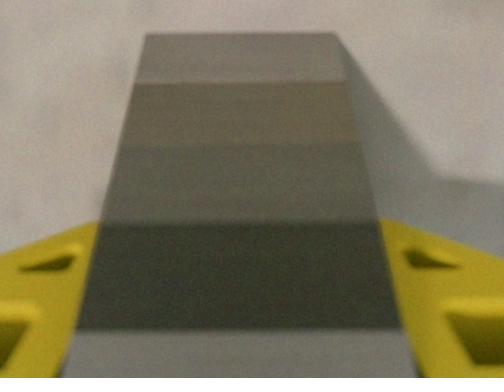

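>>> execute_actions(
  actions=[
    {"rows":[[0,0,0,0,0,0,1,0,0,0,0,0,0,-0.67],[0,0,0,0,0,0,1,0,0,0,0,0,0,-0.64],[0,0,0,0,0,0,1,0,0,0,0,0,0,-0.61],[0,0,0,0,0,0,1,0,0,0,0,0,0,-0.58],[0,0,0,0,0,0,1,0,0,0,0,0,0,-0.56],[0,0,0,0,0,0,1,0,0,0,0,0,0,-0.54],[0,0,0,0,0,0,1,0,0,0,0,0,0,-0.52],[0,0,0,0,0,0,1,0,0,0,0,0,0,-0.50],[0,0,0,0,0,0,1,0,0,0,0,0,0,-0.48],[0,0,0,0,0,0,1,0,0,0,0,0,0,-0.46],[0,0,0,0,0,0,1,0,0,0,0,0,0,-0.44],[0,0,0,0,0,0,1,0,0,0,0,0,0,-0.42],[0,0,0,0,0,0,1,0,0,0,0,0,0,-0.40],[0,0,0,0,0,0,1,0,0,0,0,0,0,-0.36],[0,0,0,0,0,0,1,0,0,0,0,0,0,-0.32]],"steps":15},
  ],
)

>>> execute_actions(
  actions=[
    {"rows":[[0,0,0,0,0,0,1,0,0,0,0,0,0,-0.26],[0,0,0,0,0,0,1,0,0,0,0,0,0,-0.20],[0,0,0,0,0,0,1,0,0,0,0,0,0,-0.14],[0,0,0,0,0,0,1,0,0,0,0,0,0,-0.08],[0,0,0,0,0,0,1,0,0,0,0,0,0,-0.02],[0,0,0,0,0,0,1,0,0,0,0,0,0,0.04],[0,0,0,0,0,0,1,0,0,0,0,0,0,0.10],[0,0,0,0,0,0,1,0,0,0,0,0,0,0.16],[0,0,0,0,0,0,1,0,0,0,0,0,0,0.22],[0,0,0,0,0,0,1,0,0,0,0,0,0,0.28],[0,0,0,0,0,0,1,0,0,0,0,0,0,0.32],[0,0,0,0,0,0,1,0,0,0,0,0,0,0.36],[0,0,0,0,0,0,1,0,0,0,0,0,0,0.40],[0,0,0,0,0,0,1,0,0,0,0,0,0,0.40]],"steps":14},
  ],
)

>>> move(
  target=[0,0,0,0,0,0,1,0,0,0,0,0,-0.7755,0.40],
  speed=0.8,
  cameras=["cam_right_wrist"],
)

>>> zoom_image(
  camera="cam_right_wrist",
  region=[170, 270, 500, 500],
)

Scene clock: 168.80 s of 6600.00 s.
left_arm: end_effector_position=(+0.1918, -0.1604, +0.2330) grip_measured=+1.000 end_effector_quat_wxyz=(+0.314, +0.032, +0.945, -0.080) | right_arm: end_effector_position=(+0.2197, -0.3844, +0.0310) grip_measured=-0.483 end_effector_quat_wxyz=(+0.037, +0.682, +0.730, +0.026)
Joint positions: left_arm=[-1.308 1.979 1.578 -0.89 -0.636 -1.12 0.093] | right_arm=[-0.029 1.468 0.469 -0.427 0.135 1.46 0.022]
Joint velocities: left_arm=[within noise] | right_arm=[0.002 -0.017 0.002 -0.037 -0.007 0.022 0.027]
Joint torques (N m): left_arm=[-0.96 -10.7 7.92 0.86 -0.38 -0.02] | right_arm=[-0.36 -2.17 2.91 0.65 0.26 -0.11]
Joint targets: left_arm=[-1.309 1.963 1.591 -0.883 -0.639 -1.120] | right_arm=[-0.038 1.482 0.458 -0.421 0.139 1.455]
Steps of this call (1-41: nothing new was sent; 42-50: this action's first 9). Readings (joint positions of left_arm | right_arm):
42: [-1.308 1.979 1.578 -0.890 -0.636 -1.120] | [-0.029 1.468 0.469 -0.427 0.135 1.460]
43: [-1.308 1.979 1.578 -0.890 -0.636 -1.120] | [-0.029 1.468 0.469 -0.427 0.135 1.460]
45: [-1.308 1.979 1.578 -0.890 -0.636 -1.120] | [-0.029 1.468 0.469 -0.427 0.135 1.460]
49: [-1.308 1.979 1.578 -0.890 -0.636 -1.120] | [-0.029 1.468 0.469 -0.427 0.135 1.460]
50: the state above

Scene clock: 169.27 s of 6600.00 s.
left_arm: end_effector_position=(+0.1918, -0.1604, +0.2330) grip_measured=+1.000 end_effector_quat_wxyz=(+0.314, +0.032, +0.945, -0.080) | right_arm: end_effector_position=(+0.2196, -0.3843, +0.0307) grip_measured=+0.120 end_effector_quat_wxyz=(+0.036, +0.682, +0.730, +0.026)
Joint positions: left_arm=[-1.308 1.979 1.578 -0.89 -0.636 -1.12 0.093] | right_arm=[-0.029 1.47 0.469 -0.426 0.135 1.46 0.051]
Joint velocities: left_arm=[within noise] | right_arm=[-0.012 0.007 0.002 -0.007 0.037 -0.037 0.086]
Joint torques (N m): left_arm=[-1.02 -10.69 7.91 0.83 -0.38 -0.04] | right_arm=[-0.39 -2.35 3 0.66 0.23 -0.09]
Joint targets: left_arm=[-1.309 1.963 1.591 -0.883 -0.639 -1.120] | right_arm=[-0.038 1.482 0.458 -0.421 0.139 1.455]
Steps of this call (1-6: your previous action's last 6; 7-14: this action's first 8). Readings (joint positions of left_arm | right_arm):
7: [-1.308 1.979 1.578 -0.890 -0.636 -1.120] | [-0.029 1.470 0.469 -0.426 0.135 1.460]
8: [-1.308 1.979 1.578 -0.890 -0.636 -1.120] | [-0.029 1.470 0.469 -0.426 0.135 1.460]
10: [-1.308 1.979 1.578 -0.890 -0.636 -1.120] | [-0.029 1.470 0.469 -0.426 0.135 1.460]
14: the state above

Scene clock: 172.50 s of 6600.00 s.
left_arm: end_effector_position=(+0.1918, -0.1604, +0.2330) grip_measured=+1.000 end_effector_quat_wxyz=(+0.314, +0.032, +0.945, -0.080) | right_arm: end_effector_position=(+0.2196, -0.3843, +0.0307) grip_measured=+0.398 end_effector_quat_wxyz=(+0.044, -0.031, +0.999, -0.007)
Joint positions: left_arm=[-1.308 1.979 1.578 -0.89 -0.636 -1.12 0.093] | right_arm=[-0.029 1.47 0.469 -0.426 0.135 -0.105 0.064]
Joint torques (N m): left_arm=[-0.98 -10.69 7.95 0.87 -0.36 -0.03] | right_arm=[-0.35 -2.44 2.89 0.77 0.16 -0.06]
Joint targets: left_arm=[-1.309 1.963 1.591 -0.883 -0.639 -1.120] | right_arm=[-0.038 1.482 0.458 -0.421 0.139 -0.113]
Kept back: nothing.
move: done
camera_calibration:
cam_right_wrist: T_world_to_cam=[[0.0500221, -0.998577, 0.0184988, -0.396256], [-0.93889, -0.0407002, 0.341803, 0.219049], [-0.340563, -0.034466, -0.93959, 0.169468], [0, 0, 0, 1]]
Images, in order: cam_right_wrist.

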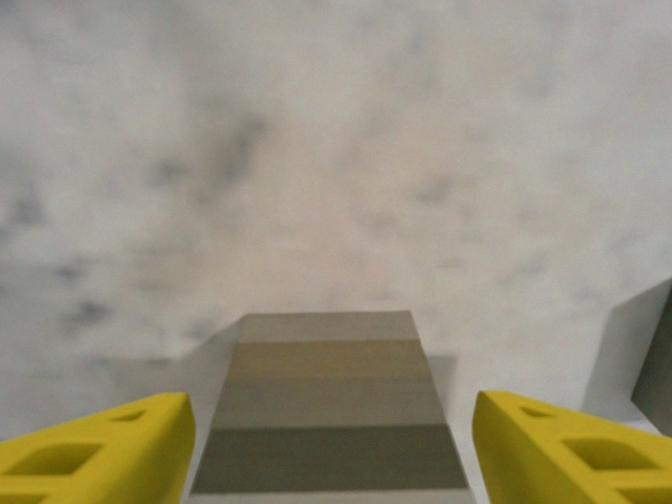

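Scaled by 1.527 from the camera's 672x504 image, which has a finer 960x720 frame.

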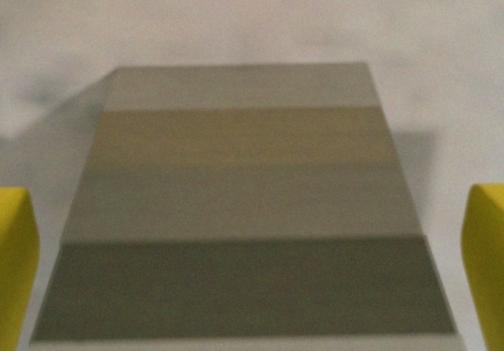

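>>> move(
  target=[0,0,0,0,0,0,1,0.0175,0,0,0,0,0,0.40],
  speed=0.05,
  cameras=["cam_right_wrist"],
)

>>> zoom_image(
  camera="cam_right_wrist",
  region=[170, 270, 500, 500],
)

Scene clock: 173.67 s of 6600.00 s.
left_arm: end_effector_position=(+0.1918, -0.1604, +0.2330) grip_measured=+1.000 end_effector_quat_wxyz=(+0.314, +0.032, +0.945, -0.080) | right_arm: end_effector_position=(+0.2197, -0.3836, +0.0308) grip_measured=+0.398 end_effector_quat_wxyz=(+0.044, -0.033, +0.998, -0.007)
Joint positions: left_arm=[-1.308 1.979 1.578 -0.89 -0.636 -1.12 0.093] | right_arm=[-0.026 1.47 0.469 -0.426 0.135 -0.106 0.064]
Joint torques (N m): left_arm=[-1.02 -10.67 7.87 0.86 -0.37 -0.02] | right_arm=[1.42 -2.47 2.85 0.75 0.16 -0.05]
Joint targets: left_arm=[-1.309 1.963 1.591 -0.883 -0.639 -1.120] | right_arm=[-0.017 1.482 0.458 -0.421 0.139 -0.113]
Kept back: nothing.
move: done
camera_calibration:
cam_right_wrist: T_world_to_cam=[[0.0541687, -0.998362, 0.0184189, -0.396374], [-0.938859, -0.0446417, 0.341395, 0.217635], [-0.340014, -0.0357857, -0.939739, 0.168986], [0, 0, 0, 1]]
Images, in order: cam_right_wrist.

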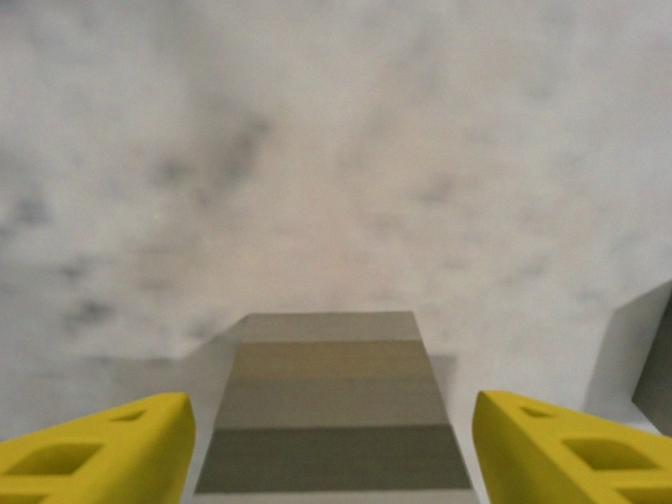

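Scaled by 1.527 from the camera's 672x504 image, which has a finer 960x720 frame.

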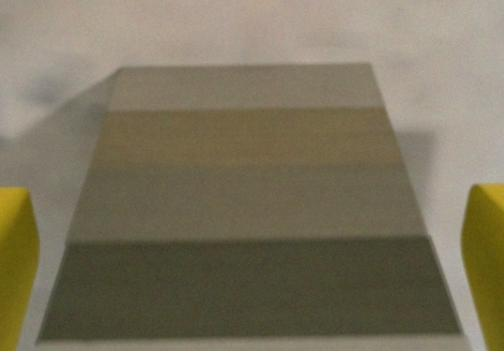

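>>> execute_actions(
  actions=[
    {"rows":[[0,0,0,0,0,0,1,0,0,0,0,0,0,0.37],[0,0,0,0,0,0,1,0,0,0,0,0,0,0.34],[0,0,0,0,0,0,1,0,0,0,0,0,0,0.31],[0,0,0,0,0,0,1,0,0,0,0,0,0,0.28],[0,0,0,0,0,0,1,0,0,0,0,0,0,0.25],[0,0,0,0,0,0,1,0,0,0,0,0,0,0.22],[0,0,0,0,0,0,1,0,0,0,0,0,0,0.20],[0,0,0,0,0,0,1,0,0,0,0,0,0,0.18],[0,0,0,0,0,0,1,0,0,0,0,0,0,0.16],[0,0,0,0,0,0,1,0,0,0,0,0,0,0.14],[0,0,0,0,0,0,1,0,0,0,0,0,0,0.12],[0,0,0,0,0,0,1,0,0,0,0,0,0,0.10],[0,0,0,0,0,0,1,0,0,0,0,0,0,0.08],[0,0,0,0,0,0,1,0,0,0,0,0,0,0.06],[0,0,0,0,0,0,1,0,0,0,0,0,0,0.05]],"steps":15},
  ],
)

>>> execute_actions(
  actions=[
    {"rows":[[0,0,0,0,0,0,1,0,0,0,0,0,0,0.04],[0,0,0,0,0,0,1,0,0,0,0,0,0,0.03],[0,0,0,0,0,0,1,0,0,0,0,0,0,0.02],[0,0,0,0,0,0,1,0,0,0,0,0,0,0.01],[0,0,0,0,0,0,1,0,0,0,0,0,0,0.0],[0,0,0,0,0,0,1,0,0,0,0,0,0,-0.01],[0,0,0,0,0,0,1,0,0,0,0,0,0,-0.02],[0,0,0,0,0,0,1,0,0,0,0,0,0,-0.03],[0,0,0,0,0,0,1,0,0,0,0,0,0,-0.04],[0,0,0,0,0,0,1,0,0,0,0,0,0,-0.05],[0,0,0,0,0,0,1,0,0,0,0,0,0,-0.06],[0,0,0,0,0,0,1,0,0,0,0,0,0,-0.07],[0,0,0,0,0,0,1,0,0,0,0,0,0,-0.08],[0,0,0,0,0,0,1,0,0,0,0,0,0,-0.09],[0,0,0,0,0,0,1,0,0,0,0,0,0,-0.10]],"steps":15},
  ],
)

>>> execute_actions(
  actions=[
    {"rows":[[0,0,0,0,0,0,1,0,0,0,0,0,0,-0.11],[0,0,0,0,0,0,1,0,0,0,0,0,0,-0.12],[0,0,0,0,0,0,1,0,0,0,0,0,0,-0.14],[0,0,0,0,0,0,1,0,0,0,0,0,0,-0.16],[0,0,0,0,0,0,1,0,0,0,0,0,0,-0.18],[0,0,0,0,0,0,1,0,0,0,0,0,0,-0.20],[0,0,0,0,0,0,1,0,0,0,0,0,0,-0.22],[0,0,0,0,0,0,1,0,0,0,0,0,0,-0.24],[0,0,0,0,0,0,1,0,0,0,0,0,0,-0.26],[0,0,0,0,0,0,1,0,0,0,0,0,0,-0.28],[0,0,0,0,0,0,1,0,0,0,0,0,0,-0.30],[0,0,0,0,0,0,1,0,0,0,0,0,0,-0.32],[0,0,0,0,0,0,1,0,0,0,0,0,0,-0.34],[0,0,0,0,0,0,1,0,0,0,0,0,0,-0.36],[0,0,0,0,0,0,1,0,0,0,0,0,0,-0.38]],"steps":15},
  ],
)

>>> execute_actions(
  actions=[
    {"steps":20},
  ],
  cameras=["cam_right_wrist"],
)

>>> zoom_image(
  camera="cam_right_wrist",
  region=[170, 270, 500, 500],
)

Scene clock: 175.30 s of 6600.00 s.
left_arm: end_effector_position=(+0.1918, -0.1604, +0.2330) grip_measured=+1.000 end_effector_quat_wxyz=(+0.314, +0.032, +0.945, -0.080) | right_arm: end_effector_position=(+0.2197, -0.3836, +0.0308) grip_measured=+0.172 end_effector_quat_wxyz=(+0.044, -0.033, +0.998, -0.007)
Joint positions: left_arm=[-1.308 1.979 1.578 -0.89 -0.636 -1.12 0.093] | right_arm=[-0.026 1.47 0.469 -0.426 0.135 -0.106 0.053]
Joint velocities: left_arm=[within noise] | right_arm=[-0.022 0.012 -0.007 -0.037 0.051 0.007 -0.024]
Joint torques (N m): left_arm=[-0.91 -10.69 7.91 0.86 -0.37 0] | right_arm=[1.37 -2.3 2.86 0.74 0.14 -0.09]
Joint targets: left_arm=[-1.309 1.963 1.591 -0.883 -0.639 -1.120] | right_arm=[-0.017 1.482 0.458 -0.421 0.139 -0.113]
Steps of this call (1-40: nothing new was sent; 41-49: this action's first 9). Readings (joint positions of left_arm | right_arm):
41: [-1.308 1.979 1.578 -0.890 -0.636 -1.120] | [-0.026 1.470 0.469 -0.426 0.135 -0.106]
42: [-1.308 1.979 1.578 -0.890 -0.636 -1.120] | [-0.026 1.470 0.469 -0.426 0.135 -0.106]
44: [-1.308 1.979 1.578 -0.890 -0.636 -1.120] | [-0.026 1.470 0.469 -0.426 0.135 -0.106]
48: [-1.308 1.979 1.578 -0.890 -0.636 -1.120] | [-0.026 1.470 0.469 -0.426 0.135 -0.106]
49: the state above

Scene clock: 175.80 s of 6600.00 s.
left_arm: end_effector_position=(+0.1918, -0.1604, +0.2330) grip_measured=+1.000 end_effector_quat_wxyz=(+0.314, +0.032, +0.945, -0.080) | right_arm: end_effector_position=(+0.2197, -0.3836, +0.0308) grip_measured=-0.033 end_effector_quat_wxyz=(+0.044, -0.033, +0.998, -0.007)
Joint positions: left_arm=[-1.308 1.979 1.578 -0.89 -0.636 -1.12 0.093] | right_arm=[-0.026 1.47 0.469 -0.426 0.135 -0.106 0.044]
Joint velocities: left_arm=[within noise] | right_arm=[-0.007 -0.007 -0.012 -0.037 -0.037 -0.007 -0.011]
Joint torques (N m): left_arm=[-0.95 -10.74 8.08 0.86 -0.37 -0.03] | right_arm=[1.55 -2.45 2.85 0.77 0.14 -0.09]
Joint targets: left_arm=[-1.309 1.963 1.591 -0.883 -0.639 -1.120] | right_arm=[-0.017 1.482 0.458 -0.421 0.139 -0.113]
Steps of this call (1-6: your previous action's last 6; 7-15: this action's first 9). Readings (joint positions of left_arm | right_arm):
7: [-1.308 1.979 1.578 -0.890 -0.636 -1.120] | [-0.026 1.470 0.469 -0.426 0.135 -0.106]
8: [-1.308 1.979 1.578 -0.890 -0.636 -1.120] | [-0.026 1.470 0.469 -0.426 0.135 -0.106]
10: [-1.308 1.979 1.578 -0.890 -0.636 -1.120] | [-0.026 1.470 0.469 -0.426 0.135 -0.106]
14: [-1.308 1.979 1.578 -0.890 -0.636 -1.120] | [-0.026 1.470 0.469 -0.426 0.135 -0.106]
15: the state above

Scene clock: 176.30 s of 6600.00 s.
left_arm: end_effector_position=(+0.1918, -0.1604, +0.2330) grip_measured=+1.000 end_effector_quat_wxyz=(+0.314, +0.032, +0.945, -0.080) | right_arm: end_effector_position=(+0.2198, -0.3835, +0.0308) grip_measured=-0.154 end_effector_quat_wxyz=(+0.045, -0.033, +0.998, -0.007)
Joint positions: left_arm=[-1.308 1.979 1.578 -0.89 -0.636 -1.12 0.093] | right_arm=[-0.025 1.47 0.469 -0.426 0.135 -0.106 0.038]
Joint velocities: left_arm=[within noise] | right_arm=[-0.017 -0.002 0.002 0.051 0.022 -0.081 -0.006]
Joint torques (N m): left_arm=[-0.96 -10.73 7.92 0.84 -0.35 -0.05] | right_arm=[1.32 -2.37 2.88 0.77 0.15 -0.09]
Joint targets: left_arm=[-1.309 1.963 1.591 -0.883 -0.639 -1.120] | right_arm=[-0.017 1.482 0.458 -0.421 0.139 -0.113]
Steps of this call (1-6: your previous action's last 6; 7-15: this action's first 9). Readings (joint positions of left_arm | right_arm):
7: [-1.308 1.979 1.578 -0.890 -0.636 -1.120] | [-0.025 1.470 0.469 -0.426 0.135 -0.106]
8: [-1.308 1.979 1.578 -0.890 -0.636 -1.120] | [-0.025 1.470 0.469 -0.426 0.135 -0.106]
10: [-1.308 1.979 1.578 -0.890 -0.636 -1.120] | [-0.025 1.470 0.469 -0.426 0.135 -0.106]
14: [-1.308 1.979 1.578 -0.890 -0.636 -1.120] | [-0.025 1.470 0.469 -0.426 0.135 -0.106]
15: the state above

Scene clock: 176.97 s of 6600.00 s.
left_arm: end_effector_position=(+0.1918, -0.1604, +0.2330) grip_measured=+1.000 end_effector_quat_wxyz=(+0.314, +0.032, +0.945, -0.080) | right_arm: end_effector_position=(+0.2198, -0.3835, +0.0308) grip_measured=-0.193 end_effector_quat_wxyz=(+0.045, -0.033, +0.998, -0.007)
Joint positions: left_arm=[-1.308 1.979 1.578 -0.89 -0.636 -1.12 0.093] | right_arm=[-0.025 1.47 0.469 -0.426 0.135 -0.106 0.036]
Joint torques (N m): left_arm=[-0.92 -10.7 7.95 0.87 -0.38 -0.02] | right_arm=[1.43 -2.43 2.99 0.74 0.2 -0.09]
Joint targets: left_arm=[-1.309 1.963 1.591 -0.883 -0.639 -1.120] | right_arm=[-0.017 1.482 0.458 -0.421 0.139 -0.113]
Steps of this call (1-6: your previous action's last 6; 7-15: toward your last target; 16-20: nothing new was sent). Readings (joint positions of left_arm | right_arm):
1: [-1.308 1.979 1.578 -0.890 -0.636 -1.120] | [-0.025 1.470 0.469 -0.426 0.135 -0.106]
2: [-1.308 1.979 1.578 -0.890 -0.636 -1.120] | [-0.025 1.470 0.469 -0.426 0.135 -0.106]
4: [-1.308 1.979 1.578 -0.890 -0.636 -1.120] | [-0.025 1.470 0.469 -0.426 0.135 -0.106]
8: [-1.308 1.979 1.578 -0.890 -0.636 -1.120] | [-0.025 1.470 0.469 -0.426 0.135 -0.106]
20: the state above
All arms were judged still, so your last target was given up. Each gripper or tool keeps its last command.
camera_calibration:
cam_right_wrist: T_world_to_cam=[[0.0549033, -0.998328, 0.0180894, -0.396379], [-0.938975, -0.0454609, 0.340969, 0.217459], [-0.339576, -0.0357057, -0.939901, 0.168982], [0, 0, 0, 1]]
Images, in order: cam_right_wrist.

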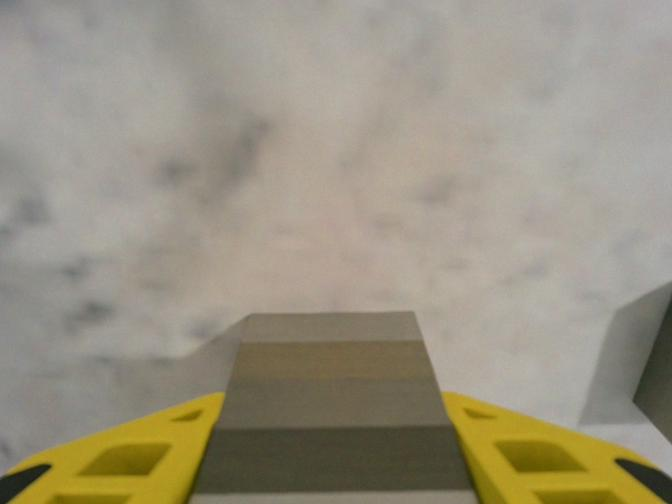

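Scaled by 1.527 from the camera's 672x504 image, which has a finer 960x720 frame.

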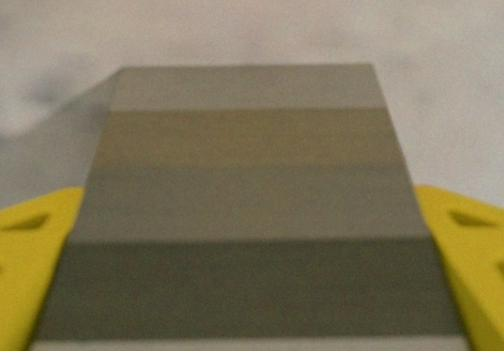

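>>> execute_actions(
  actions=[
    {"rows":[[0,0,0,0,0,0,1,0,0,0,0,0,0,-0.35],[0,0,0,0,0,0,1,0,0,0,0,0,0,-0.32],[0,0,0,0,0,0,1,0,0,0,0,0,0,-0.29],[0,0,0,0,0,0,1,0,0,0,0,0,0,-0.26],[0,0,0,0,0,0,1,0,0,0,0,0,0,-0.23],[0,0,0,0,0,0,1,0,0,0,0,0,0,-0.21],[0,0,0,0,0,0,1,0,0,0,0,0,0,-0.19],[0,0,0,0,0,0,1,0,0,0,0,0,0,-0.17],[0,0,0,0,0,0,1,0,0,0,0,0,0,-0.15],[0,0,0,0,0,0,1,0,0,0,0,0,0,-0.13],[0,0,0,0,0,0,1,0,0,0,0,0,0,-0.11],[0,0,0,0,0,0,1,0,0,0,0,0,0,-0.09],[0,0,0,0,0,0,1,0,0,0,0,0,0,-0.07],[0,0,0,0,0,0,1,0,0,0,0,0,0,-0.05],[0,0,0,0,0,0,1,0,0,0,0,0,0,-0.03]],"steps":15},
  ],
)

>>> execute_actions(
  actions=[
    {"rows":[[0,0,0,0,0,0,1,0,0,0,0,0,0,-0.01],[0,0,0,0,0,0,1,0,0,0,0,0,0,0.02],[0,0,0,0,0,0,1,0,0,0,0,0,0,0.05],[0,0,0,0,0,0,1,0,0,0,0,0,0,0.09],[0,0,0,0,0,0,1,0,0,0,0,0,0,0.13],[0,0,0,0,0,0,1,0,0,0,0,0,0,0.17],[0,0,0,0,0,0,1,0,0,0,0,0,0,0.21],[0,0,0,0,0,0,1,0,0,0,0,0,0,0.25],[0,0,0,0,0,0,1,0,0,0,0,0,0,0.29],[0,0,0,0,0,0,1,0,0,0,0,0,0,0.32],[0,0,0,0,0,0,1,0,0,0,0,0,0,0.32]],"steps":11},
  ],
)

>>> move(
  target=[
    [0,0,0,0,0,0,1,0.0158,-0.1115,0.0771,-0.1058,0,0.0178,0.32],
    [0,0,0,0,0,0,1,0.0358,-0.1812,0.1492,-0.1954,0,0.0262,0.32],
  ],
  speed=[0.12,0.25],
  blend=[0.03,0],
)

>>> zoom_image(
  camera="cam_right_wrist",
  region=[160, 220, 520, 500],
)

Scene clock: 178.70 s of 6600.00 s.
left_arm: end_effector_position=(+0.1918, -0.1604, +0.2330) grip_measured=+1.000 end_effector_quat_wxyz=(+0.314, +0.032, +0.945, -0.080) | right_arm: end_effector_position=(+0.2198, -0.3835, +0.0308) grip_measured=-0.153 end_effector_quat_wxyz=(+0.045, -0.033, +0.998, -0.007)
Joint positions: left_arm=[-1.308 1.979 1.578 -0.89 -0.636 -1.12 0.093] | right_arm=[-0.025 1.47 0.469 -0.426 0.135 -0.106 0.038]
Joint velocities: left_arm=[within noise] | right_arm=[0.012 -0.012 -0.007 -0.007 -0.022 0.007 0.018]
Joint torques (N m): left_arm=[-0.98 -10.73 7.87 0.86 -0.41 -0.02] | right_arm=[1.42 -2.39 2.85 0.75 0.14 -0.09]
Joint targets: left_arm=[-1.309 1.963 1.591 -0.883 -0.639 -1.120] | right_arm=[-0.017 1.482 0.458 -0.421 0.139 -0.113]
Steps of this call (1-43: nothing new was sent; 44-52: this action's first 9). Readings (joint positions of left_arm | right_arm):
44: [-1.308 1.979 1.578 -0.890 -0.636 -1.120] | [-0.025 1.470 0.469 -0.426 0.135 -0.106]
45: [-1.308 1.979 1.578 -0.890 -0.636 -1.120] | [-0.025 1.470 0.469 -0.426 0.135 -0.106]
47: [-1.308 1.979 1.578 -0.890 -0.636 -1.120] | [-0.025 1.470 0.469 -0.426 0.135 -0.106]
51: [-1.308 1.979 1.578 -0.890 -0.636 -1.120] | [-0.025 1.470 0.469 -0.426 0.135 -0.106]
52: the state above

Scene clock: 179.07 s of 6600.00 s.
left_arm: end_effector_position=(+0.1918, -0.1604, +0.2330) grip_measured=+1.000 end_effector_quat_wxyz=(+0.314, +0.032, +0.945, -0.080) | right_arm: end_effector_position=(+0.2198, -0.3835, +0.0308) grip_measured=+0.104 end_effector_quat_wxyz=(+0.045, -0.033, +0.998, -0.007)
Joint positions: left_arm=[-1.308 1.979 1.578 -0.89 -0.636 -1.12 0.093] | right_arm=[-0.025 1.47 0.469 -0.426 0.135 -0.106 0.05]
Joint velocities: left_arm=[within noise] | right_arm=[-0.012 -0.012 -0.027 0.081 -0.081 -0.007 0.055]
Joint torques (N m): left_arm=[-0.98 -10.69 7.9 0.86 -0.37 -0.03] | right_arm=[1.44 -2.32 2.86 0.74 0.2 -0.09]
Joint targets: left_arm=[-1.309 1.963 1.591 -0.883 -0.639 -1.120] | right_arm=[-0.017 1.482 0.458 -0.421 0.139 -0.113]
Steps of this call (1-6: your previous action's last 6; 7-11: this action's first 5). Readings (joint positions of left_arm | right_arm):
7: [-1.308 1.979 1.578 -0.890 -0.636 -1.120] | [-0.025 1.470 0.469 -0.426 0.135 -0.106]
8: [-1.308 1.979 1.578 -0.890 -0.636 -1.120] | [-0.025 1.470 0.469 -0.426 0.135 -0.106]
10: [-1.308 1.979 1.578 -0.890 -0.636 -1.120] | [-0.025 1.470 0.469 -0.426 0.135 -0.106]
11: the state above

Scene clock: 182.70 s of 6600.00 s.
left_arm: end_effector_position=(+0.1918, -0.1604, +0.2330) grip_measured=+1.000 end_effector_quat_wxyz=(+0.314, +0.032, +0.945, -0.080) | right_arm: end_effector_position=(+0.2200, -0.3829, +0.0964) grip_measured=+0.318 end_effector_quat_wxyz=(+0.044, -0.036, +0.998, -0.004)
Joint positions: left_arm=[-1.308 1.979 1.578 -0.89 -0.636 -1.12 0.093] | right_arm=[0.017 1.268 0.628 -0.794 0.135 -0.068 0.06]
Joint torques (N m): left_arm=[-1.06 -10.7 7.88 0.86 -0.38 -0.04] | right_arm=[1.32 -4 6.74 0.31 0.14 0.05]
Joint targets: left_arm=[-1.309 1.963 1.591 -0.883 -0.639 -1.120] | right_arm=[0.026 1.254 0.652 -0.826 0.139 -0.060]
Kept back: nothing.
move: done
camera_calibration:
cam_right_wrist: T_world_to_cam=[[0.0600593, -0.998116, 0.0125062, -0.397543], [-0.93849, -0.0521945, 0.34134, 0.192619], [-0.340044, -0.0322376, -0.939857, 0.232212], [0, 0, 0, 1]]

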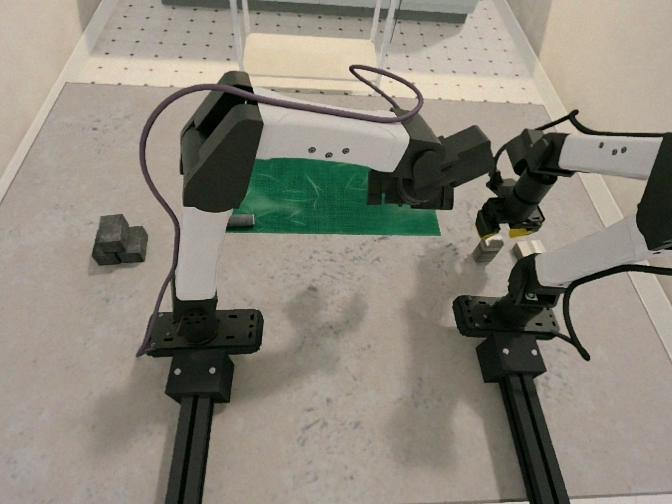

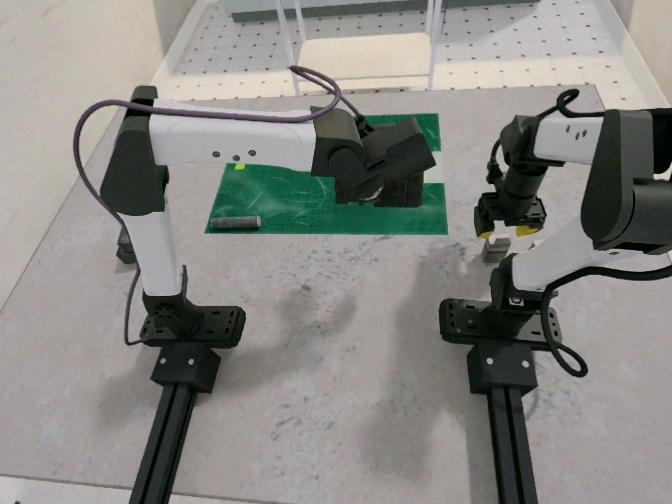

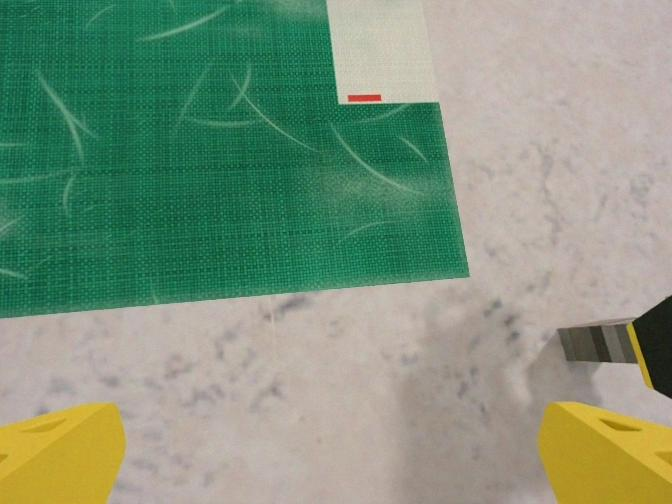

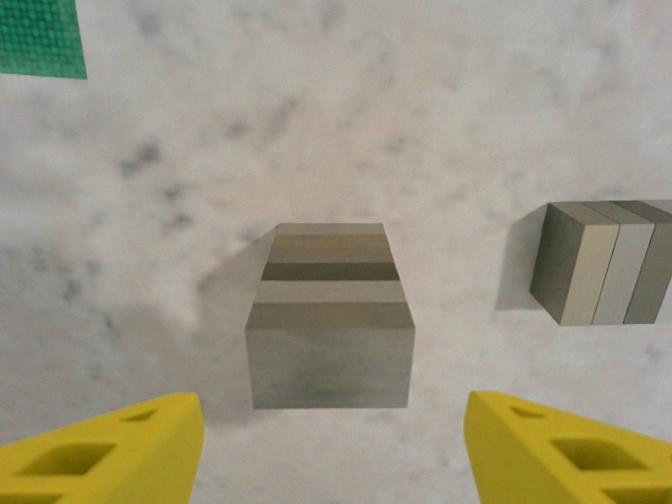

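Scaled by 1.400 from the camera's 672x504 image, which has a finer 960x720 frame.

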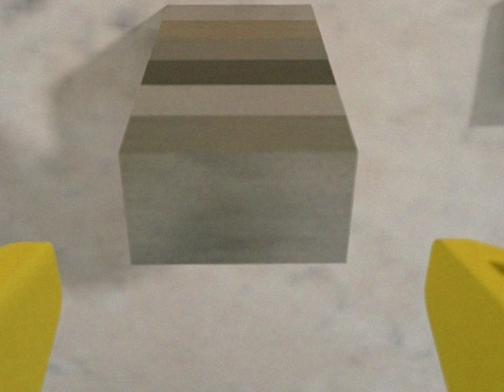

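>>> finished_scene(
  scene=1,
)

The scene is finished: the task was done.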